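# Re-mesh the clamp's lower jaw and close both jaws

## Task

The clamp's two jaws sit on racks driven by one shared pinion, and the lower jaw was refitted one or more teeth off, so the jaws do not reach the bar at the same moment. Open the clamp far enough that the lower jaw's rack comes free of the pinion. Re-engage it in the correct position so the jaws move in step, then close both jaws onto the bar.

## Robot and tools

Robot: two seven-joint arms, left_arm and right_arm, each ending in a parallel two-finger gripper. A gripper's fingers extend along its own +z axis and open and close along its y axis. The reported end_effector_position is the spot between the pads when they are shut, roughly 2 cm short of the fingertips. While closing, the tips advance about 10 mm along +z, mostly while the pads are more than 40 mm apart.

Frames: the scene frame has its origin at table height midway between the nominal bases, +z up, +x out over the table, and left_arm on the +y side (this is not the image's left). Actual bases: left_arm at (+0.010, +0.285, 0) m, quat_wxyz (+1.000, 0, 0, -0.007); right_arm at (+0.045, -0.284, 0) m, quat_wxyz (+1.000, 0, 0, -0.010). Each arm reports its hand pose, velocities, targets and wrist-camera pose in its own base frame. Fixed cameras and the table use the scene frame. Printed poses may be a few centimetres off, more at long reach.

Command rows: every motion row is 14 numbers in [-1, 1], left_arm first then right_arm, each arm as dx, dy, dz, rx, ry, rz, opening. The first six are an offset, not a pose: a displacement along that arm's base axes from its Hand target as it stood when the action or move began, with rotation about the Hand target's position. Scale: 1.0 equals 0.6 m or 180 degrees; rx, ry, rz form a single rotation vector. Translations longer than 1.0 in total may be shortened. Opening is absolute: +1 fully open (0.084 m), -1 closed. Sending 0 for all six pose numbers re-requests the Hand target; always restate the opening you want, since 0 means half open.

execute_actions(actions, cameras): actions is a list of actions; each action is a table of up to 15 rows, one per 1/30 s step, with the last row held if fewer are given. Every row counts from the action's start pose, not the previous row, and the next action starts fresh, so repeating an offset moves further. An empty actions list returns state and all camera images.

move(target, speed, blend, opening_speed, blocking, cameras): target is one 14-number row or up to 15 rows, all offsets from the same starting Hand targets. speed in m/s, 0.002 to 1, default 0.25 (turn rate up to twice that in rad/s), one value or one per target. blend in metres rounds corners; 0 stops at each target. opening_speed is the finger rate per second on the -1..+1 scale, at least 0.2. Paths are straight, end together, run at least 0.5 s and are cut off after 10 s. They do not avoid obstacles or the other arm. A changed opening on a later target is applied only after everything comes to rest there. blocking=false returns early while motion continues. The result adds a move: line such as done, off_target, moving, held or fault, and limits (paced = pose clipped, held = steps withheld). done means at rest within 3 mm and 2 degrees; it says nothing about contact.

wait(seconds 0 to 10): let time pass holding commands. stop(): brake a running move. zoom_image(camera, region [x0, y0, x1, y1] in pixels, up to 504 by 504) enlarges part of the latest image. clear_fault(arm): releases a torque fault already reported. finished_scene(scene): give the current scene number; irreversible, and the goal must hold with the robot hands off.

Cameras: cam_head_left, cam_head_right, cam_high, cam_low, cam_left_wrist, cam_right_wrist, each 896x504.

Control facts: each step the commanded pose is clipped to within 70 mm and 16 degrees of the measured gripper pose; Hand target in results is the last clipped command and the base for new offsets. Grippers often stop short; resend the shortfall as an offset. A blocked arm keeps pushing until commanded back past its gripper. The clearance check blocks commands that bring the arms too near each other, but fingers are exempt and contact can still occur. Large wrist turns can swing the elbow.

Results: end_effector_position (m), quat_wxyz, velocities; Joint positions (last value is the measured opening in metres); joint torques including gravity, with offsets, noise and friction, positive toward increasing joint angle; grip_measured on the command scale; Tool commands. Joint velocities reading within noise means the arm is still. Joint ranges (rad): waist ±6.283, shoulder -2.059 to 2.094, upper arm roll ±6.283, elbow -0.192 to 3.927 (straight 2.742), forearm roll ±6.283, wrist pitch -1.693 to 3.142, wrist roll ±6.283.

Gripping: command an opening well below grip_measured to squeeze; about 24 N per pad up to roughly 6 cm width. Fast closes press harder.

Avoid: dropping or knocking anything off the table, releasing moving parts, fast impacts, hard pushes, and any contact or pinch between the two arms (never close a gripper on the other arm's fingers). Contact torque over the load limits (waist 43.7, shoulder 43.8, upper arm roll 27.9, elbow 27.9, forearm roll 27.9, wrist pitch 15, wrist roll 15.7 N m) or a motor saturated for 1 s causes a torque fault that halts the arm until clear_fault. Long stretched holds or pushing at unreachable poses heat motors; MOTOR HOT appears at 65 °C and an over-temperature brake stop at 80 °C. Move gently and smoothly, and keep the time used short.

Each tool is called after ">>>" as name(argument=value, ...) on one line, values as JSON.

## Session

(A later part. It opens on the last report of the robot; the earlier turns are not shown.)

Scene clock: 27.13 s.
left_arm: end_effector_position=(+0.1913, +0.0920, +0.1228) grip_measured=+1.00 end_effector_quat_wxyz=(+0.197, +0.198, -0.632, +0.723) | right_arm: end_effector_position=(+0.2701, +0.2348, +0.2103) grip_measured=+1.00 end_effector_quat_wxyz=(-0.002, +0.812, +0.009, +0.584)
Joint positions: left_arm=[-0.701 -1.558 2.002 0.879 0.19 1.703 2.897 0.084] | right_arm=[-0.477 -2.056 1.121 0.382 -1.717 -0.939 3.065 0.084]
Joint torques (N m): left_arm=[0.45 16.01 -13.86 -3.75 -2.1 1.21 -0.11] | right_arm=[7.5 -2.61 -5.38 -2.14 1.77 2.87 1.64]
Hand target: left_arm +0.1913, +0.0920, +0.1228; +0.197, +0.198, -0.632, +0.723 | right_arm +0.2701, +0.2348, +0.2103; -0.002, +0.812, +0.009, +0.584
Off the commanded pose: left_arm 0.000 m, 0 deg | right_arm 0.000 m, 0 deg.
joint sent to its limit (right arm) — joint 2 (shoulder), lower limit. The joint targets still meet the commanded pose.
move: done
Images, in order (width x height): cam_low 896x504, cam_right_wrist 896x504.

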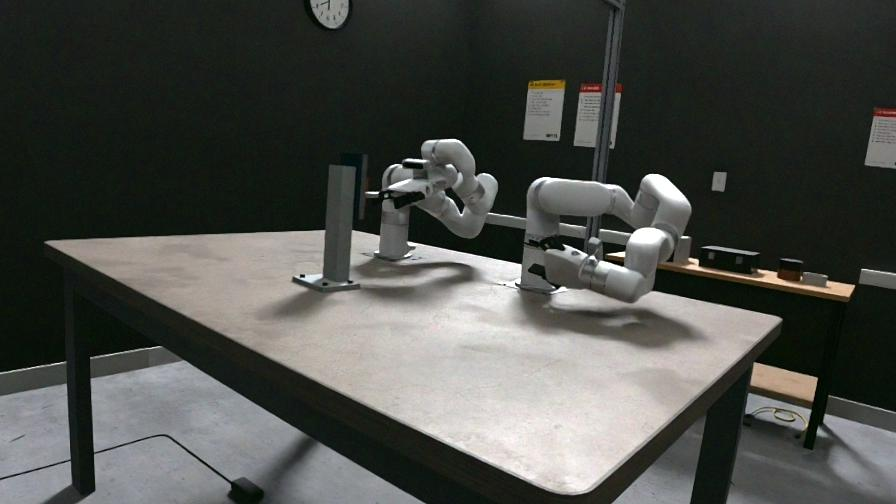

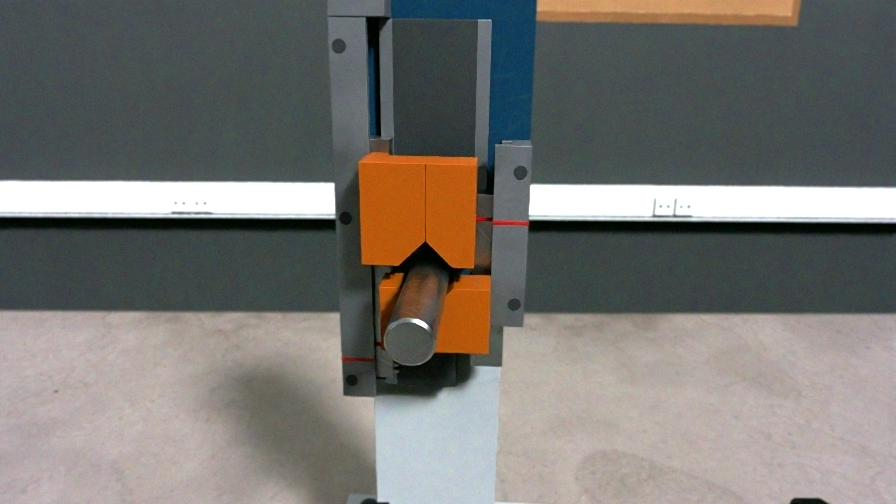

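>>> move(target=[0,0,0,0,0,0,1,0.1,0.059,-0.0255,0,-0.075,0,1], speed=0.15, cameras=["cam_right_wrist","cam_low"])

>>> zoom_image(camera="cam_right_wrist", region=[300, 204, 600, 504])

Scene clock: 38.70 s.
left_arm: end_effector_position=(+0.1913, +0.0920, +0.1228) grip_measured=+1.00 end_effector_quat_wxyz=(+0.197, +0.198, -0.632, +0.723) | right_arm: end_effector_position=(+0.3301, +0.2702, +0.1950) grip_measured=+1.00 end_effector_quat_wxyz=(-0.001, +0.737, +0.009, +0.676)
Joint positions: left_arm=[-0.701 -1.558 2.002 0.879 0.19 1.703 2.897 0.084] | right_arm=[-0.481 -2.056 1.41 0.525 -1.629 -0.59 3.293 0.084]
Joint torques (N m): left_arm=[0.4 16.04 -13.79 -3.77 -2.11 1.2 -0.19] | right_arm=[-6.53 4.23 -7.01 -1.21 -1.74 3.21 1.62]
Hand target: left_arm +0.1913, +0.0920, +0.1228; +0.197, +0.198, -0.632, +0.723 | right_arm +0.3301, +0.2702, +0.1950; -0.001, +0.737, +0.009, +0.676
Off the commanded pose: left_arm 0.000 m, 0 deg | right_arm 0.000 m, 0 deg.
joint sent to its limit (right arm) — joint 2 (shoulder), lower limit. The joint targets still meet the commanded pose.
move: done
Images, in order (width x height): cam_low 896x504, cam_right_wrist 896x504.

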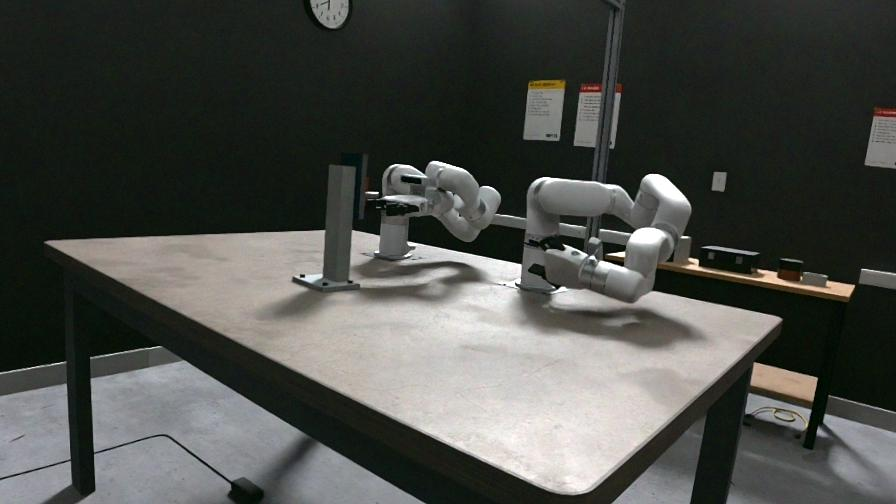

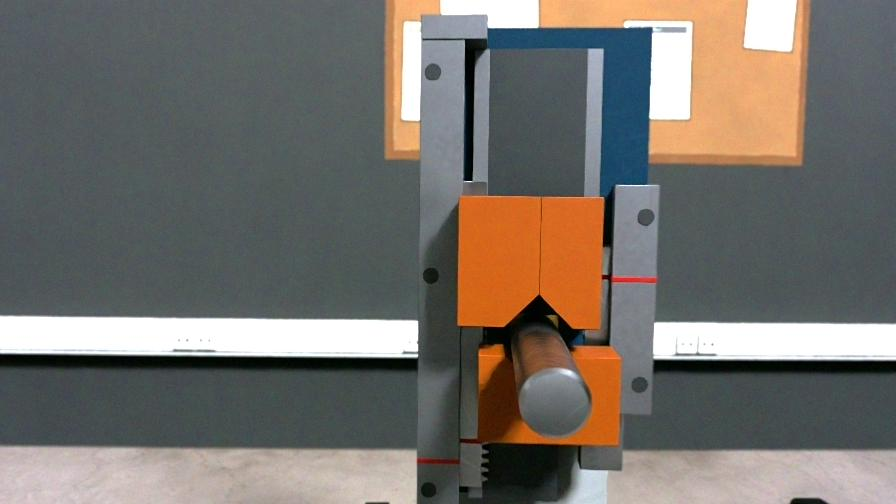

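Scaled by 1.680 from the camera's 896x504 image, which has a finer 1280x720 frame.

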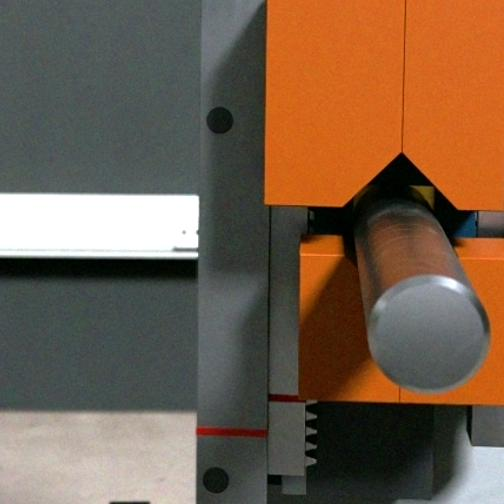

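>>> move(target=[0,0,0,0,0,0,1,0.1165,0,0.0083,0,0,0,1], speed=0.15, cameras=["cam_right_wrist","cam_low"])

>>> zoom_image(camera="cam_low", region=[310, 140, 440, 240])

Scene clock: 41.10 s.
left_arm: end_effector_position=(+0.1913, +0.0920, +0.1228) grip_measured=+1.00 end_effector_quat_wxyz=(+0.197, +0.198, -0.632, +0.723) | right_arm: end_effector_position=(+0.3915, +0.2733, +0.1870) grip_measured=+1.00 end_effector_quat_wxyz=(+0.001, +0.753, +0.009, +0.658)
Joint positions: left_arm=[-0.701 -1.558 2.002 0.879 0.19 1.703 2.897 0.084] | right_arm=[-0.735 -2.029 1.4 0.543 -1.23 -0.624 2.923 0.084]
Joint torques (N m): left_arm=[0.68 16.02 -13.81 -3.7 -2.05 1.21 -0.21] | right_arm=[1.82 10.24 -12.07 -4.52 -0.19 -0.35 0.65]
Hand target: left_arm +0.1913, +0.0920, +0.1228; +0.197, +0.198, -0.632, +0.723 | right_arm +0.3915, +0.2733, +0.1870; +0.001, +0.753, +0.009, +0.658 (not the last commanded pose)
Tool commands: left_gripper/opening=+1.0 right_gripper/opening=+1.0
Off the commanded pose: left_arm 0.000 m, 0 deg | right_arm 0.016 m, 3 deg.
TORQUE FAULT: the external load on joint 6 (wrist pitch) of the right arm reached its load limit, and that arm stopped. The contact can be on any part of that arm beyond that joint, not only on its tool. A torque fault puts only its own arm into a fault stop. That arm's remaining commands of this call were not run. The hold on joint 6 (wrist pitch) of that arm was moved back by the arm itself, up to 3 degrees, as the stop began. That arm is still stopped at the end of this call. While its stop runs, that arm, its gripper or tool too, takes no new command.
CLEAR FAULT: the right arm stays stopped (state 4) until you call clear_fault(arm="right_arm").
End effector pose when the fault began: right_arm: position (+0.3963, +0.2710, +0.1992), quat_wxyz (+0.004, +0.737, +0.005, +0.676)
Joint positions when the fault began: right_arm=[-0.734 -2.028 1.399 0.544 -1.232 -0.573 2.925 0.084]
move: fault (right_arm)
Images, in order (width x height): cam_low 896x504, cam_right_wrist 896x504.

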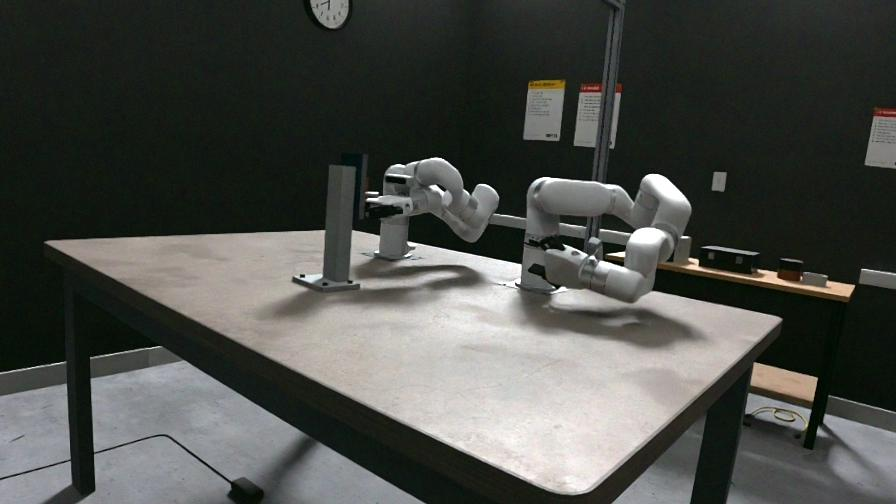

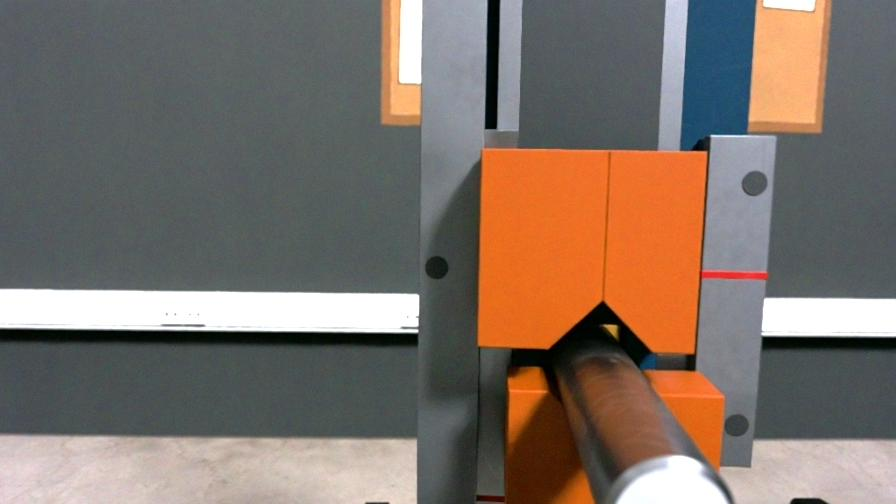

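Scaled by 3.877 from the camera's 896x504 image, which has a finer 1280x720 frame.

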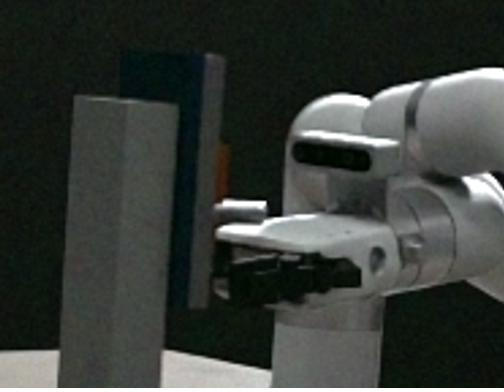

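>>> clear_fault(arm="right_arm")

>>> move(target=[0,0,0,0,0,0,1,-0.033,-0.005,0.01,0,0,0,1], speed=0.1, cameras=["cam_right_wrist","cam_low"])

Scene clock: 49.20 s.
left_arm: end_effector_position=(+0.1913, +0.0920, +0.1228) grip_measured=+1.00 end_effector_quat_wxyz=(+0.197, +0.198, -0.632, +0.723) | right_arm: end_effector_position=(+0.3915, +0.2733, +0.1870) grip_measured=+1.00 end_effector_quat_wxyz=(+0.001, +0.753, +0.009, +0.658)
Joint positions: left_arm=[-0.701 -1.558 2.002 0.879 0.19 1.703 2.897 0.084] | right_arm=[-0.735 -2.029 1.4 0.543 -1.23 -0.624 2.923 0.084]
Joint torques (N m): left_arm=[0.51 15.9 -13.59 -3.77 -1.88 1.23 -0.15] | right_arm=[1.55 10.55 -12.1 -4.71 -0.23 -0.28 0.36]
Hand target: left_arm +0.1913, +0.0920, +0.1228; +0.197, +0.198, -0.632, +0.723 | right_arm +0.3915, +0.2733, +0.1870; +0.001, +0.753, +0.009, +0.658 (not the last commanded pose)
Tool commands: left_gripper/opening=+1.0 right_gripper/opening=+1.0
Off the commanded pose: left_arm 0.000 m, 0 deg | right_arm 0.016 m, 3 deg.
TORQUE FAULT, CONTINUED: the right arm's stop, for the torque fault of joint 6 (wrist pitch) that an earlier result reported, is over. The call counts as one of the actions that you can send in this scene. The hold on joint 6 (wrist pitch) of that arm was moved back by the arm itself, up to 3 degrees, as the stop began. That arm's target is now where it stood when the stop ended, not its last command. That arm's gripper keeps its grip as last carried out, and that arm accepts commands again: back off and push less far.
CLEAR FAULT: your call cleared the right arm's torque fault. If a joint's load stays at its limit, that arm stops again at once.

Scene clock: 50.07 s.
left_arm: end_effector_position=(+0.1913, +0.0920, +0.1228) grip_measured=+1.00 end_effector_quat_wxyz=(+0.197, +0.198, -0.632, +0.723) | right_arm: end_effector_position=(+0.3717, +0.2702, +0.1930) grip_measured=+1.00 end_effector_quat_wxyz=(+0.001, +0.753, +0.008, +0.658)
Joint positions: left_arm=[-0.701 -1.558 2.002 0.879 0.19 1.703 2.897 0.084] | right_arm=[-0.661 -2.008 1.385 0.515 -1.33 -0.61 2.976 0.084]
Joint torques (N m): left_arm=[0.55 16.34 -13.58 -3.85 -2.15 1.25 -0.16] | right_arm=[7.39 13.73 -11.82 -1.81 -1.4 3.09 1.65]
Hand target: left_arm +0.1913, +0.0920, +0.1228; +0.197, +0.198, -0.632, +0.723 | right_arm +0.3717, +0.2703, +0.1930; +0.001, +0.753, +0.009, +0.658
Off the commanded pose: left_arm 0.000 m, 0 deg | right_arm 0.000 m, 0 deg.
move: done
Images, in order (width x height): cam_low 896x504, cam_right_wrist 896x504.

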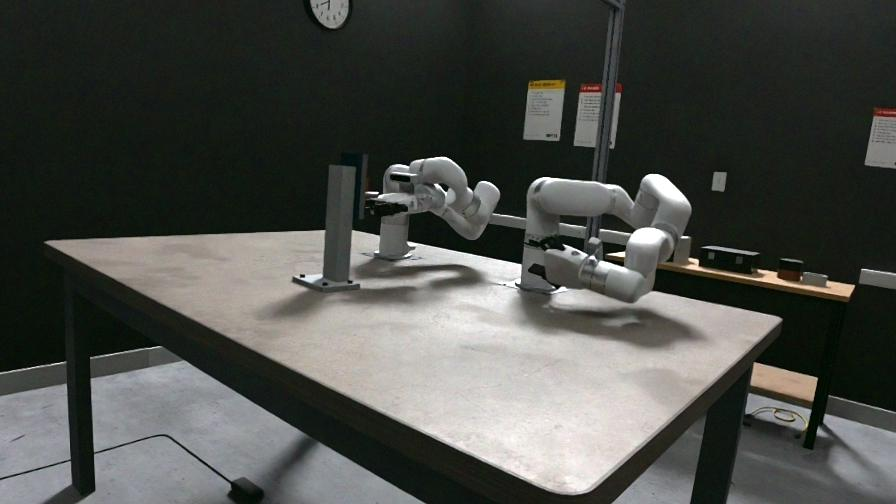

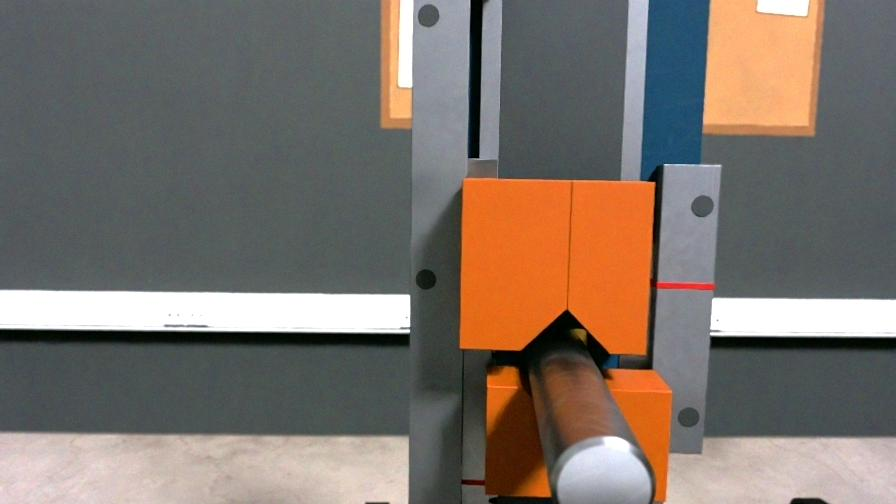

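>>> move(target=[[0,0,0,0,0,0,1,0.0222,0,0.017,0,-0.015,0,1],[0,0,0,0,0,0,1,0.0222,0,0.017,0,-0.015,0,-0.2]], speed=0.04, opening_speed=1.0, cameras=["cam_right_wrist","cam_low"])

>>> zoom_image(camera="cam_low", region=[310, 140, 440, 240])

Scene clock: 53.30 s.
left_arm: end_effector_position=(+0.1913, +0.0920, +0.1228) grip_measured=+1.00 end_effector_quat_wxyz=(+0.197, +0.198, -0.632, +0.723) | right_arm: end_effector_position=(+0.3849, +0.2705, +0.2032) grip_measured=-0.04 end_effector_quat_wxyz=(+0.001, +0.737, +0.009, +0.675)
Joint positions: left_arm=[-0.701 -1.558 2.002 0.879 0.19 1.703 2.897 0.084] | right_arm=[-0.699 -2.043 1.383 0.52 -1.263 -0.597 2.939 0.042]
Joint torques (N m): left_arm=[0.75 16.1 -13.58 -3.67 -2.02 1.22 -0.29] | right_arm=[-6.32 7.45 -4.69 -18.68 -3.74 1.68 -1.17]
Hand target: left_arm +0.1913, +0.0920, +0.1228; +0.197, +0.198, -0.632, +0.723 | right_arm +0.3850, +0.2703, +0.2032; +0.001, +0.737, +0.008, +0.675
Off the commanded pose: left_arm 0.000 m, 0 deg | right_arm 0.000 m, 0 deg.
move: done
Images, in order (width x height): cam_low 896x504, cam_right_wrist 896x504.

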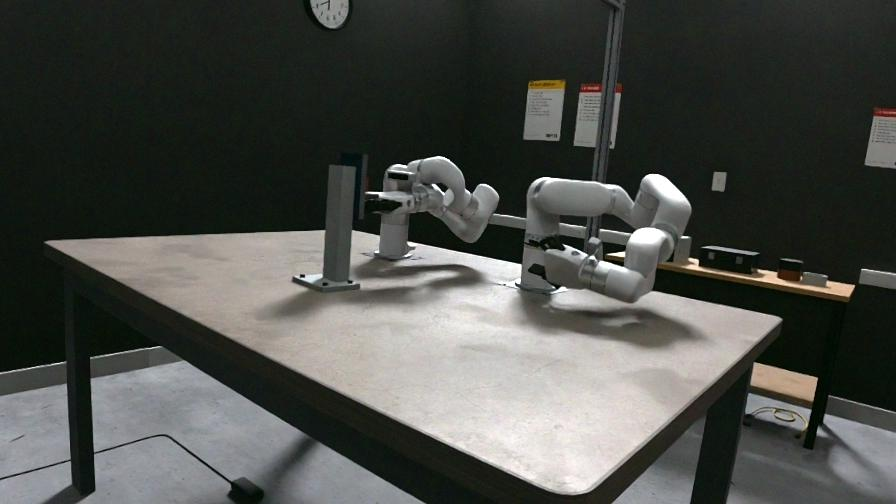

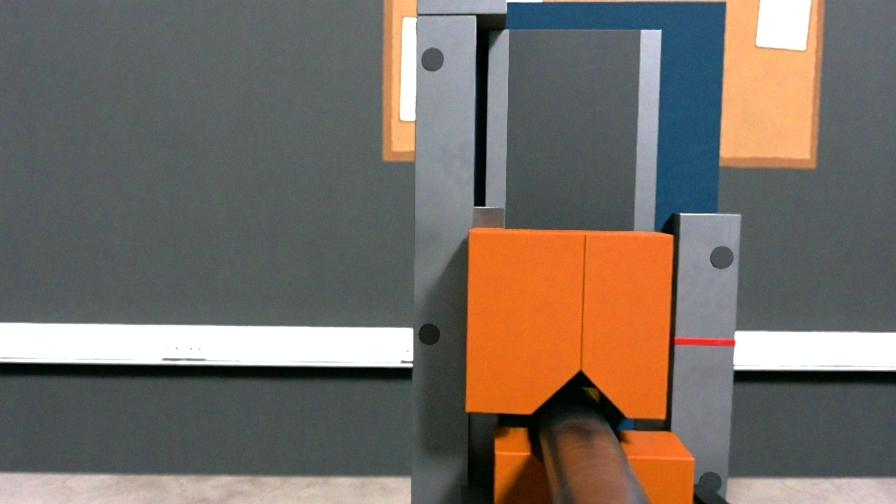

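Scaled by 3.877 from the camera's 896x504 image, which has a finer 1280x720 frame.

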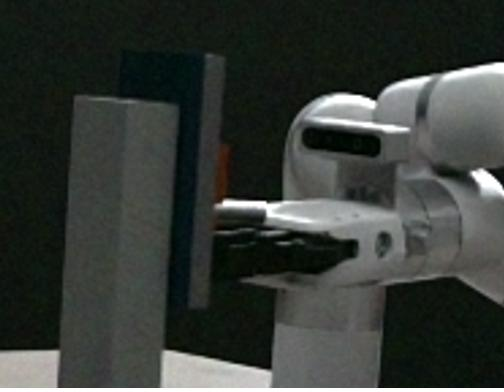

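>>> move(target=[[0,0,0,0,0,0,1,0,0,0,0,0,0,1],[0,0,0,0,0,0,1,-0.025,0,-0.008,0,0,0,1],[0,0,0,0,0,0,1,-0.025,0,-0.008,0,-0.075,0,1]], speed=0.1, cameras=["cam_right_wrist","cam_low"])

>>> zoom_image(camera="cam_low", region=[310, 140, 440, 240])

Scene clock: 57.33 s.
left_arm: end_effector_position=(+0.1913, +0.0920, +0.1228) grip_measured=+1.00 end_effector_quat_wxyz=(+0.197, +0.198, -0.632, +0.723) | right_arm: end_effector_position=(+0.3702, +0.2702, +0.1988) grip_measured=+1.00 end_effector_quat_wxyz=(-0.004, +0.657, +0.015, +0.753)
Joint positions: left_arm=[-0.701 -1.558 2.002 0.879 0.19 1.703 2.897 0.084] | right_arm=[-0.51 -2.056 1.599 0.625 -1.79 -0.272 3.627 0.084]
Joint torques (N m): left_arm=[0.38 15.99 -13.69 -3.75 -1.97 1.17 -0.34] | right_arm=[-6.36 -2.78 -7.51 -3.89 -2.25 -0.23 1.67]
Hand target: left_arm +0.1913, +0.0920, +0.1228; +0.197, +0.198, -0.632, +0.723 | right_arm +0.3700, +0.2703, +0.1984; +0.002, +0.653, +0.008, +0.757
Off the commanded pose: left_arm 0.000 m, 0 deg | right_arm 0.000 m, 1 deg.
joint sent to its limit (right arm) — joint 2 (shoulder), lower limit. The joint targets still meet the commanded pose.
move: done
Images, in order (width x height): cam_low 896x504, cam_right_wrist 896x504.

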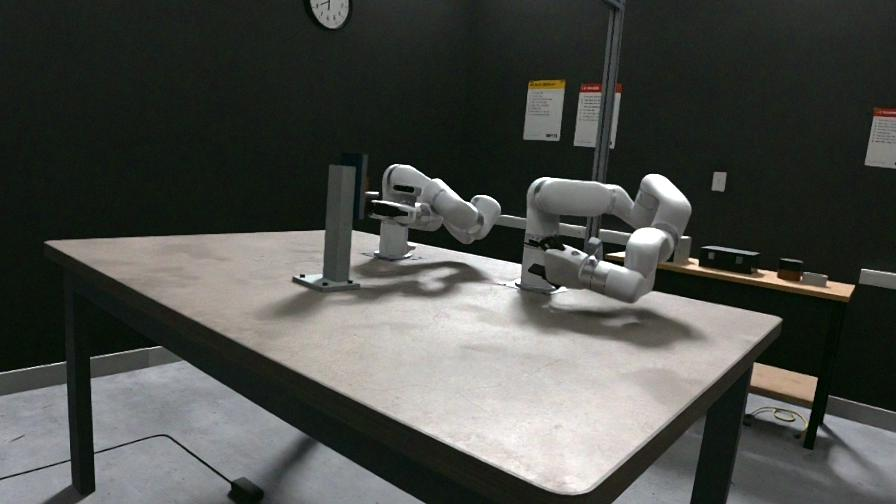

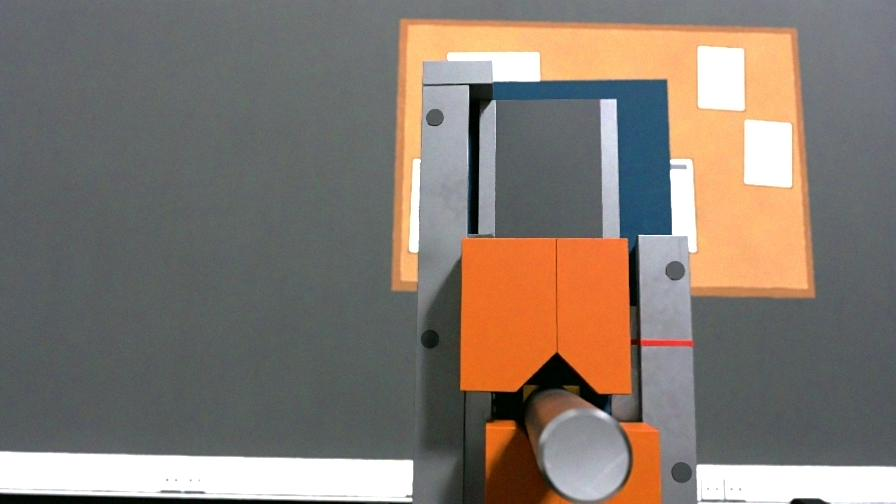

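Scaled by 3.877 from the camera's 896x504 image, which has a finer 1280x720 frame.

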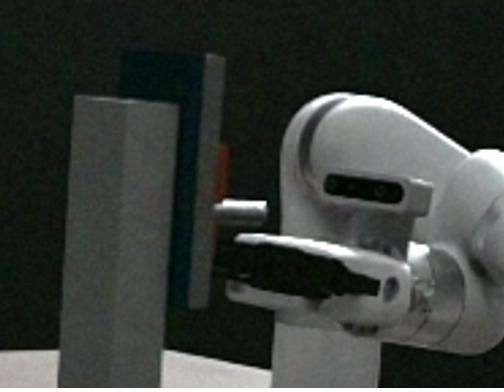

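>>> move(target=[[0,0,0,0,0,0,1,0.01,0,0.0143,0,0,0,1],[0,0,0,0,0,0,1,0.01,0,0.0143,0,0,0,-0.2]], speed=0.05, opening_speed=1.5, cameras=["cam_right_wrist","cam_low"])

>>> zoom_image(camera="cam_right_wrist", region=[400, 300, 760, 504])

Scene clock: 62.47 s.
left_arm: end_effector_position=(+0.1913, +0.0920, +0.1228) grip_measured=+1.00 end_effector_quat_wxyz=(+0.197, +0.198, -0.632, +0.723) | right_arm: end_effector_position=(+0.3759, +0.2706, +0.2070) grip_measured=-0.07 end_effector_quat_wxyz=(+0.002, +0.653, +0.008, +0.757)
Joint positions: left_arm=[-0.701 -1.558 2.002 0.879 0.19 1.703 2.897 0.084] | right_arm=[-0.554 -2.056 1.574 0.668 -1.886 -0.274 3.717 0.041]
Joint torques (N m): left_arm=[0.55 16.33 -13.55 -3.88 -1.93 1.22 -0.24] | right_arm=[-9.84 -2.37 -5.78 -21.85 -5 -0.25 1.54]
Hand target: left_arm +0.1913, +0.0920, +0.1228; +0.197, +0.198, -0.632, +0.723 | right_arm +0.3760, +0.2703, +0.2070; +0.002, +0.653, +0.008, +0.757
Off the commanded pose: left_arm 0.000 m, 0 deg | right_arm 0.000 m, 0 deg.
joint sent to its limit (right arm) — joint 2 (shoulder), lower limit. The joint targets still meet the commanded pose.
move: done
Images, in order (width x height): cam_low 896x504, cam_right_wrist 896x504.

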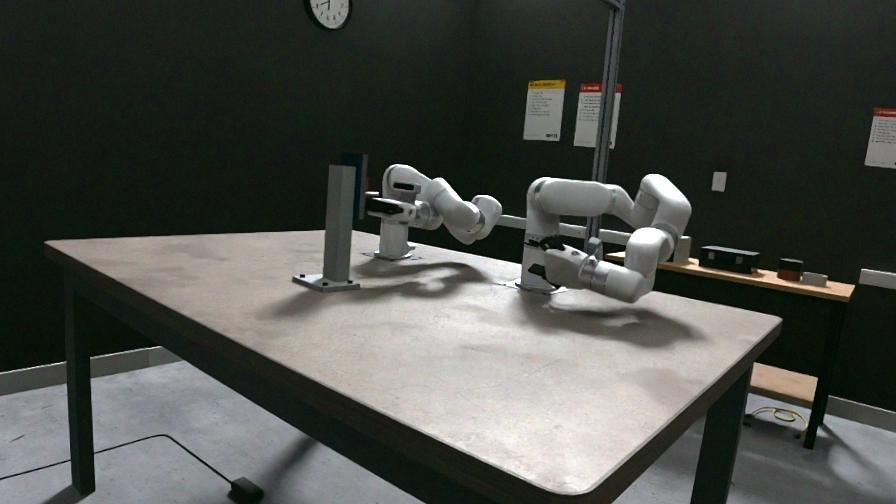

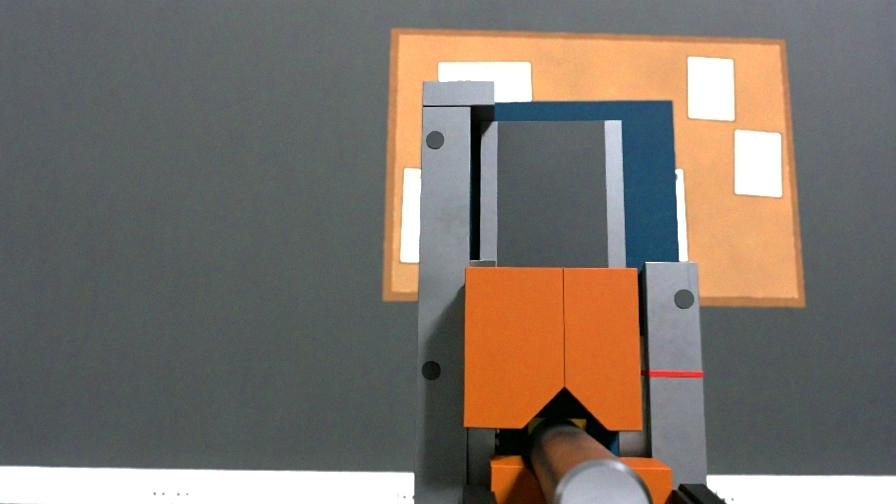

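Scaled by 1.400 from the camera's 896x504 image, which has a finer 1280x720 frame.

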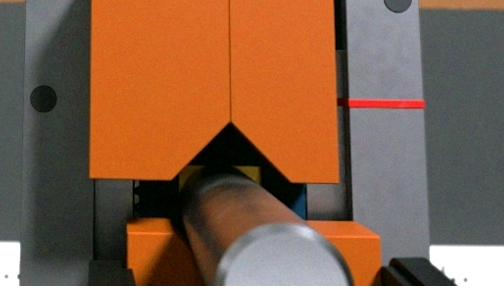

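>>> move(target=[[0,0,0,0,0,0,1,0,0,0,0,0,0,-0.7],[0,0,0,0,0,0,1,0,0,-0.02,0,0,0,-0.7]], speed=0.03, opening_speed=1.5, cameras=["cam_right_wrist","cam_low"])

>>> zoom_image(camera="cam_right_wrist", region=[400, 200, 760, 504])

Scene clock: 65.87 s.
left_arm: end_effector_position=(+0.1913, +0.0920, +0.1228) grip_measured=+1.00 end_effector_quat_wxyz=(+0.197, +0.198, -0.632, +0.723) | right_arm: end_effector_position=(+0.3761, +0.2703, +0.1952) grip_measured=-0.07 end_effector_quat_wxyz=(+0.001, +0.654, +0.010, +0.756)
Joint positions: left_arm=[-0.701 -1.558 2.002 0.879 0.19 1.703 2.897 0.084] | right_arm=[-0.553 -2.056 1.621 0.713 -2.028 -0.265 3.903 0.041]
Joint torques (N m): left_arm=[0.43 16.12 -13.47 -3.78 -1.84 1.17 -0.21] | right_arm=[-16.96 -2.18 -1.17 -14.83 -3.52 -4.94 1.63]
Hand target: left_arm +0.1913, +0.0920, +0.1228; +0.197, +0.198, -0.632, +0.723 | right_arm +0.3760, +0.2703, +0.1950; +0.002, +0.653, +0.008, +0.757
Off the commanded pose: left_arm 0.000 m, 0 deg | right_arm 0.000 m, 0 deg.
joint sent to its limit (right arm) — joint 2 (shoulder), lower limit. The joint targets still meet the commanded pose.
move: done
Images, in order (width x height): cam_low 896x504, cam_right_wrist 896x504.

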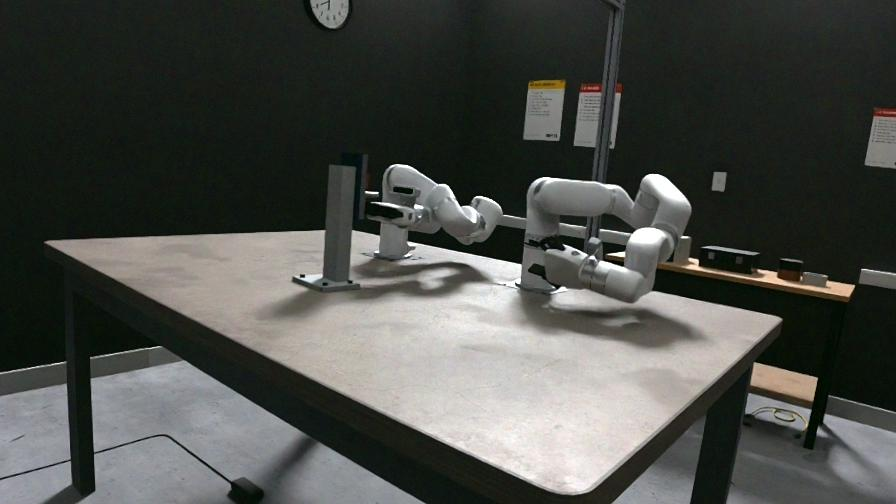

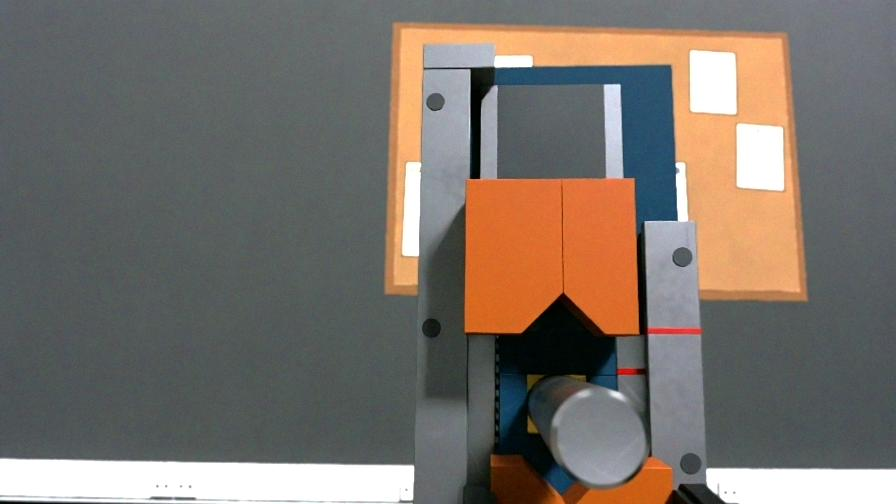

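Scaled by 1.400 from the camera's 896x504 image, which has a finer 1280x720 frame.

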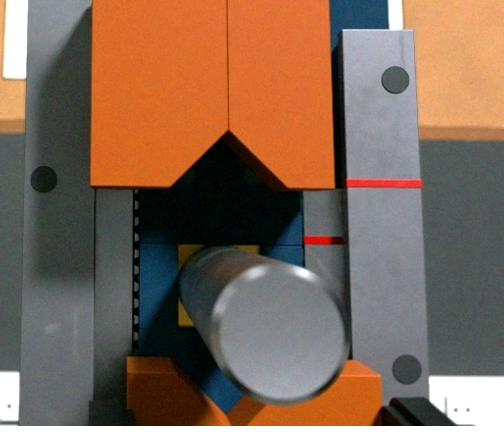

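>>> move(target=[0,0,0,0,0,0,1,0,0,-0.0267,0,0,0,-0.7], speed=0.04, cameras=["cam_right_wrist"])

>>> zoom_image(camera="cam_right_wrist", region=[400, 100, 760, 504])

Scene clock: 67.53 s.
left_arm: end_effector_position=(+0.1913, +0.0920, +0.1228) grip_measured=+1.00 end_effector_quat_wxyz=(+0.197, +0.198, -0.632, +0.723) | right_arm: end_effector_position=(+0.3761, +0.2703, +0.1792) grip_measured=-0.07 end_effector_quat_wxyz=(+0.000, +0.657, +0.011, +0.754)
Joint positions: left_arm=[-0.701 -1.558 2.002 0.879 0.19 1.703 2.897 0.084] | right_arm=[-0.554 -2.056 1.688 0.775 -2.229 -0.261 4.164 0.041]
Joint torques (N m): left_arm=[0.56 16.31 -13.38 -3.64 -1.98 1.2 -0.26] | right_arm=[-13.25 -2.14 -0.9 -11.03 -2.58 -5.94 1.56]
Hand target: left_arm +0.1913, +0.0920, +0.1228; +0.197, +0.198, -0.632, +0.723 | right_arm +0.3760, +0.2703, +0.1790; +0.002, +0.653, +0.008, +0.757
Off the commanded pose: left_arm 0.000 m, 0 deg | right_arm 0.000 m, 1 deg.
joint sent to its limit (right arm) — joint 2 (shoulder), lower limit. The joint targets still meet the commanded pose.
move: done
Images, in order (width x height): cam_right_wrist 896x504.

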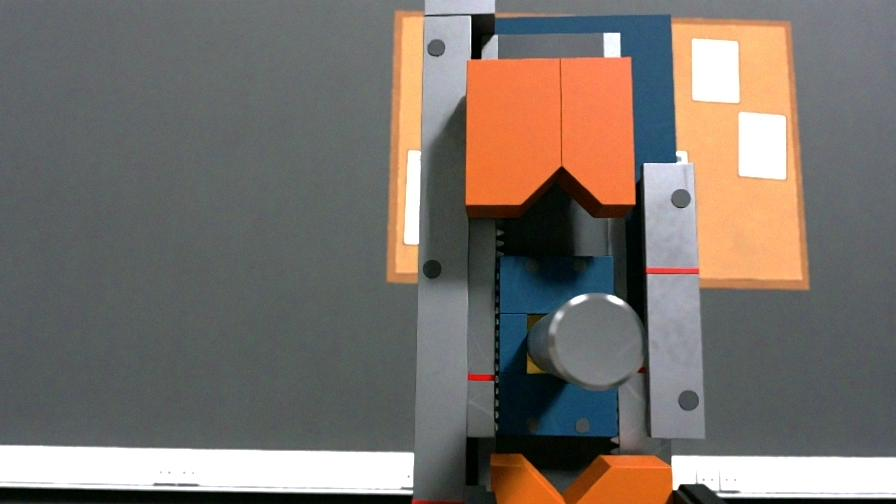

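Scaled by 1.248 from the camera's 896x504 image, which has a finer 1280x720 frame.

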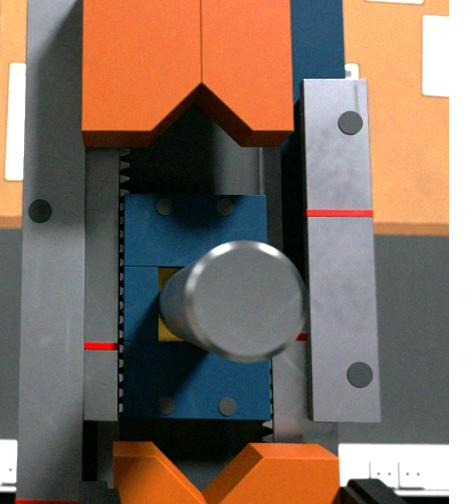

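>>> move(target=[0,0,0,0,0,0,1,0,0,-0.0067,0,0,0,-0.7], speed=0.03, cameras=["cam_right_wrist"])

>>> zoom_image(camera="cam_right_wrist", region=[400, 200, 760, 504])

Scene clock: 69.93 s.
left_arm: end_effector_position=(+0.1913, +0.0920, +0.1228) grip_measured=+1.00 end_effector_quat_wxyz=(+0.197, +0.198, -0.632, +0.723) | right_arm: end_effector_position=(+0.3760, +0.2703, +0.1751) grip_measured=-0.07 end_effector_quat_wxyz=(+0.001, +0.656, +0.009, +0.755)
Joint positions: left_arm=[-0.701 -1.558 2.002 0.879 0.19 1.703 2.897 0.084] | right_arm=[-0.565 -2.056 1.727 0.825 -2.413 -0.266 4.385 0.041]
Joint torques (N m): left_arm=[0.45 16.28 -13.3 -3.89 -2.05 1.27 -0.24] | right_arm=[-12.04 -2.11 0.08 -9.74 -1.91 -6.56 1.49]
Hand target: left_arm +0.1913, +0.0920, +0.1228; +0.197, +0.198, -0.632, +0.723 | right_arm +0.3760, +0.2703, +0.1749; +0.002, +0.653, +0.008, +0.757
Off the commanded pose: left_arm 0.000 m, 0 deg | right_arm 0.000 m, 0 deg.
joint sent to its limit (right arm) — joint 2 (shoulder), lower limit. The joint targets still meet the commanded pose.
move: done
Images, in order (width x height): cam_right_wrist 896x504.

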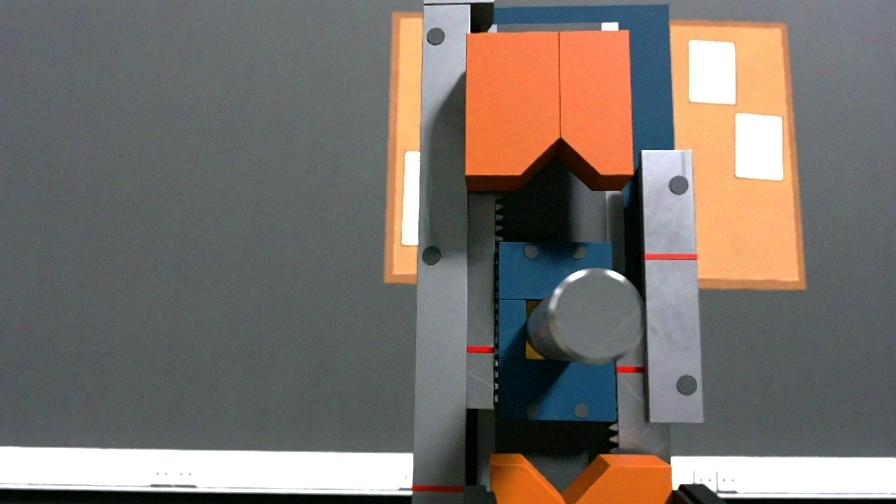

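Scaled by 1.400 from the camera's 896x504 image, which has a finer 1280x720 frame.

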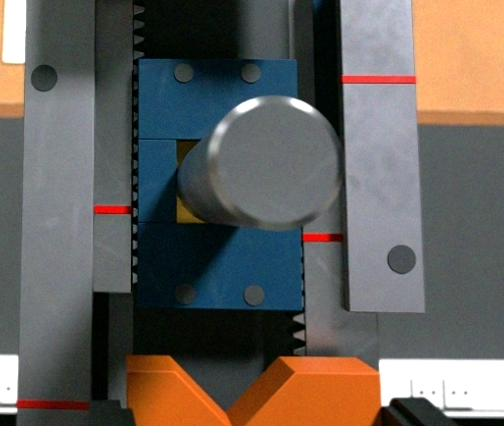

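>>> move(target=[0,0,0,0,0,0,1,0,0,-0.005,0,0,0,-0.7], speed=0.03, cameras=["cam_right_wrist"])

>>> zoom_image(camera="cam_right_wrist", region=[400, 200, 760, 504])

Scene clock: 72.97 s.
left_arm: end_effector_position=(+0.1913, +0.0920, +0.1228) grip_measured=+1.00 end_effector_quat_wxyz=(+0.197, +0.198, -0.632, +0.723) | right_arm: end_effector_position=(+0.3760, +0.2703, +0.1720) grip_measured=-0.07 end_effector_quat_wxyz=(+0.002, +0.654, +0.009, +0.756)
Joint positions: left_arm=[-0.701 -1.558 2.002 0.879 0.19 1.703 2.897 0.084] | right_arm=[-0.572 -2.056 1.761 0.857 -2.547 -0.27 4.547 0.041]
Joint torques (N m): left_arm=[0.76 16.18 -13.33 -3.62 -1.93 1.19 -0.23] | right_arm=[-11.6 -1.9 -0.61 -9.34 -1.8 -6.22 1.57]
Hand target: left_arm +0.1913, +0.0920, +0.1228; +0.197, +0.198, -0.632, +0.723 | right_arm +0.3760, +0.2703, +0.1719; +0.002, +0.653, +0.008, +0.757
Off the commanded pose: left_arm 0.000 m, 0 deg | right_arm 0.000 m, 0 deg.
joint sent to its limit (right arm) — joint 2 (shoulder), lower limit. The joint targets still meet the commanded pose.
move: done
Images, in order (width x height): cam_right_wrist 896x504.

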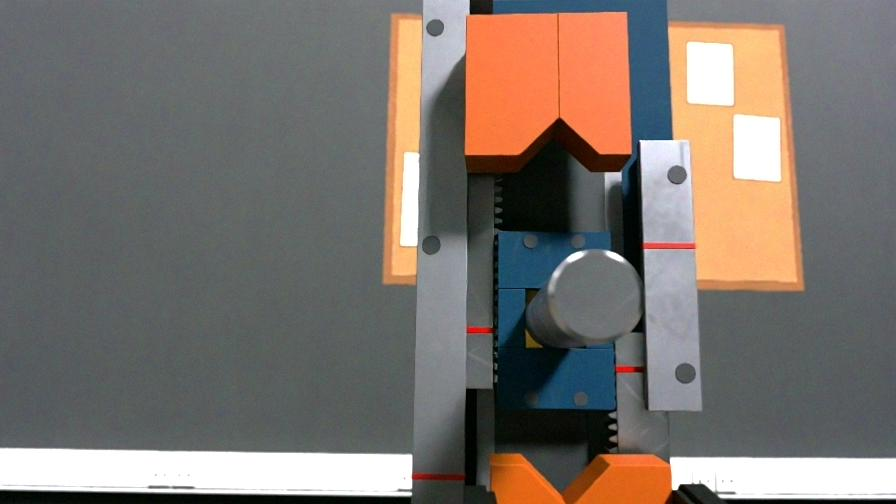

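Scaled by 1.400 from the camera's 896x504 image, which has a finer 1280x720 frame.

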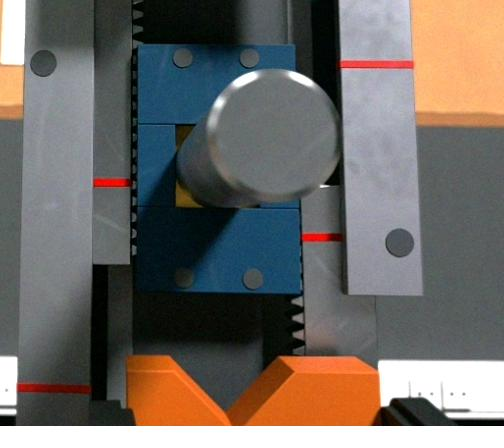

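>>> move(target=[0,0,0,0,0,0,1,0,0,-0.005,0,0,0,-0.7], speed=0.03, cameras=["cam_right_wrist"])

>>> zoom_image(camera="cam_right_wrist", region=[400, 200, 760, 504])

Scene clock: 77.57 s.
left_arm: end_effector_position=(+0.1913, +0.0920, +0.1228) grip_measured=+1.00 end_effector_quat_wxyz=(+0.197, +0.198, -0.632, +0.723) | right_arm: end_effector_position=(+0.3760, +0.2703, +0.1690) grip_measured=-0.07 end_effector_quat_wxyz=(+0.002, +0.653, +0.008, +0.757)
Joint positions: left_arm=[-0.701 -1.558 2.002 0.879 0.19 1.703 2.897 0.084] | right_arm=[-0.576 -2.056 1.786 0.876 -2.63 -0.273 4.651 0.041]
Joint torques (N m): left_arm=[0.57 16.22 -13.31 -3.73 -1.83 1.17 -0.18] | right_arm=[-10.85 -1.77 -1.05 -8.58 -1.5 -5.41 1.66]
Hand target: left_arm +0.1913, +0.0920, +0.1228; +0.197, +0.198, -0.632, +0.723 | right_arm +0.3760, +0.2703, +0.1689; +0.002, +0.653, +0.008, +0.757
Off the commanded pose: left_arm 0.000 m, 0 deg | right_arm 0.000 m, 0 deg.
joint sent to its limit (right arm) — joint 2 (shoulder), lower limit. The joint targets still meet the commanded pose.
move: done
Images, in order (width x height): cam_right_wrist 896x504.

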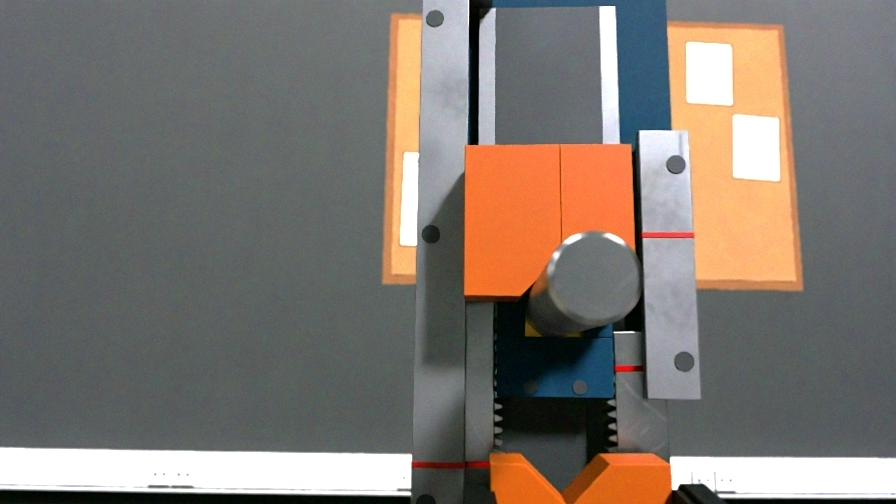

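Scaled by 1.400 from the camera's 896x504 image, which has a finer 1280x720 frame.

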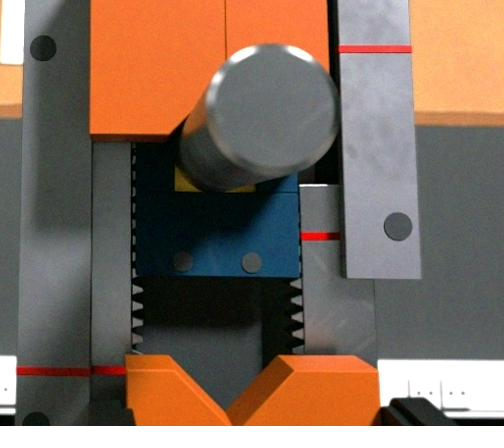

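>>> wait(seconds=0, cameras=["cam_high","cam_head_left","cam_low"])

Scene clock: 80.47 s.
left_arm: end_effector_position=(+0.1913, +0.0920, +0.1228) grip_measured=+1.00 end_effector_quat_wxyz=(+0.197, +0.198, -0.632, +0.723) | right_arm: end_effector_position=(+0.3760, +0.2703, +0.1690) grip_measured=-0.07 end_effector_quat_wxyz=(+0.002, +0.653, +0.008, +0.757)
Joint positions: left_arm=[-0.701 -1.558 2.002 0.879 0.19 1.703 2.897 0.084] | right_arm=[-0.576 -2.056 1.786 0.876 -2.63 -0.273 4.651 0.041]
Joint torques (N m): left_arm=[0.75 16.46 -13.13 -3.65 -1.79 1.29 -0.34] | right_arm=[-10.48 -1.73 -1.04 -8.43 -1.17 -4.71 1.64]
Hand target: left_arm +0.1913, +0.0920, +0.1228; +0.197, +0.198, -0.632, +0.723 | right_arm +0.3760, +0.2703, +0.1689; +0.002, +0.653, +0.008, +0.757
Tool commands: left_gripper/opening=+1.0 right_gripper/opening=-0.7
Off the commanded pose: left_arm 0.000 m, 0 deg | right_arm 0.000 m, 0 deg.
Images, in order (width x height): cam_head_left 896x504, cam_high 896x504, cam_low 896x504.

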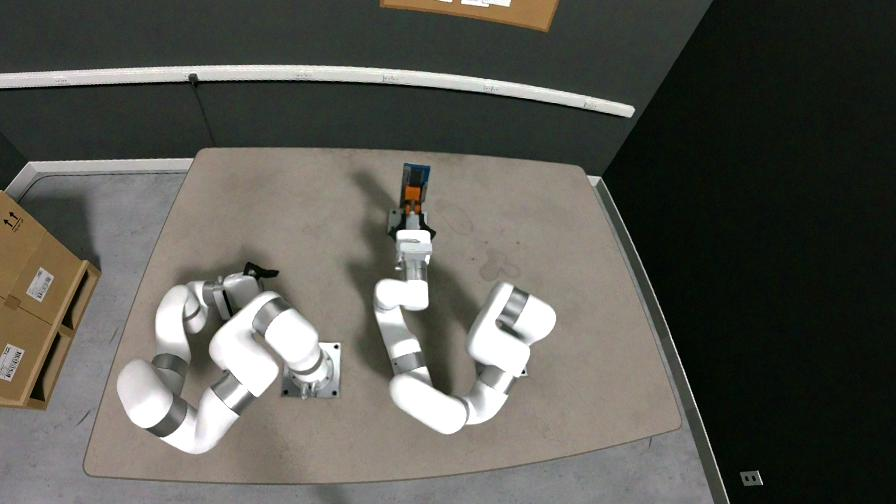

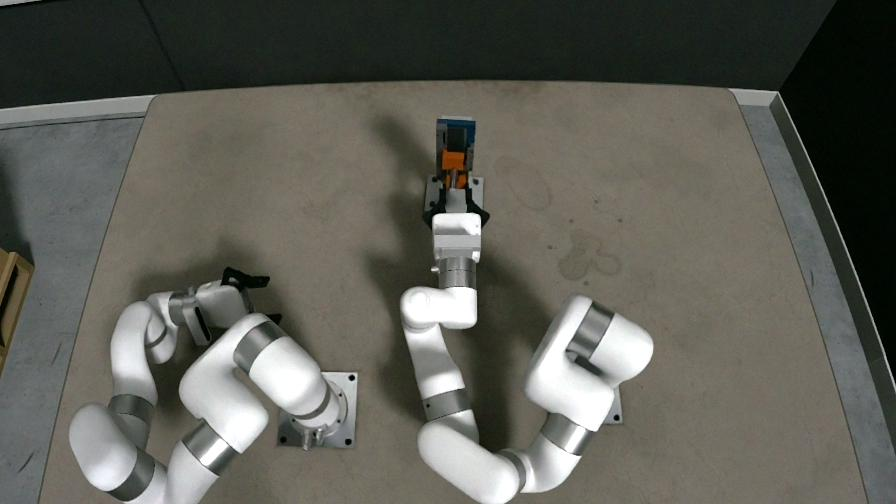

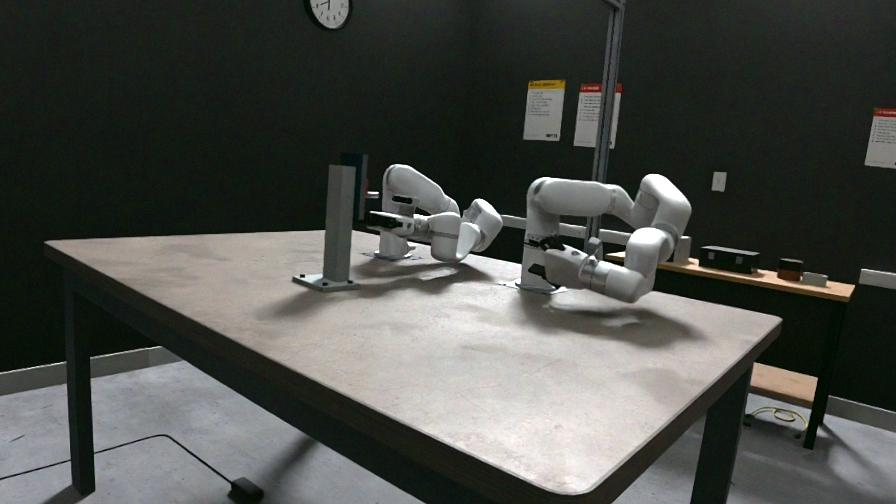

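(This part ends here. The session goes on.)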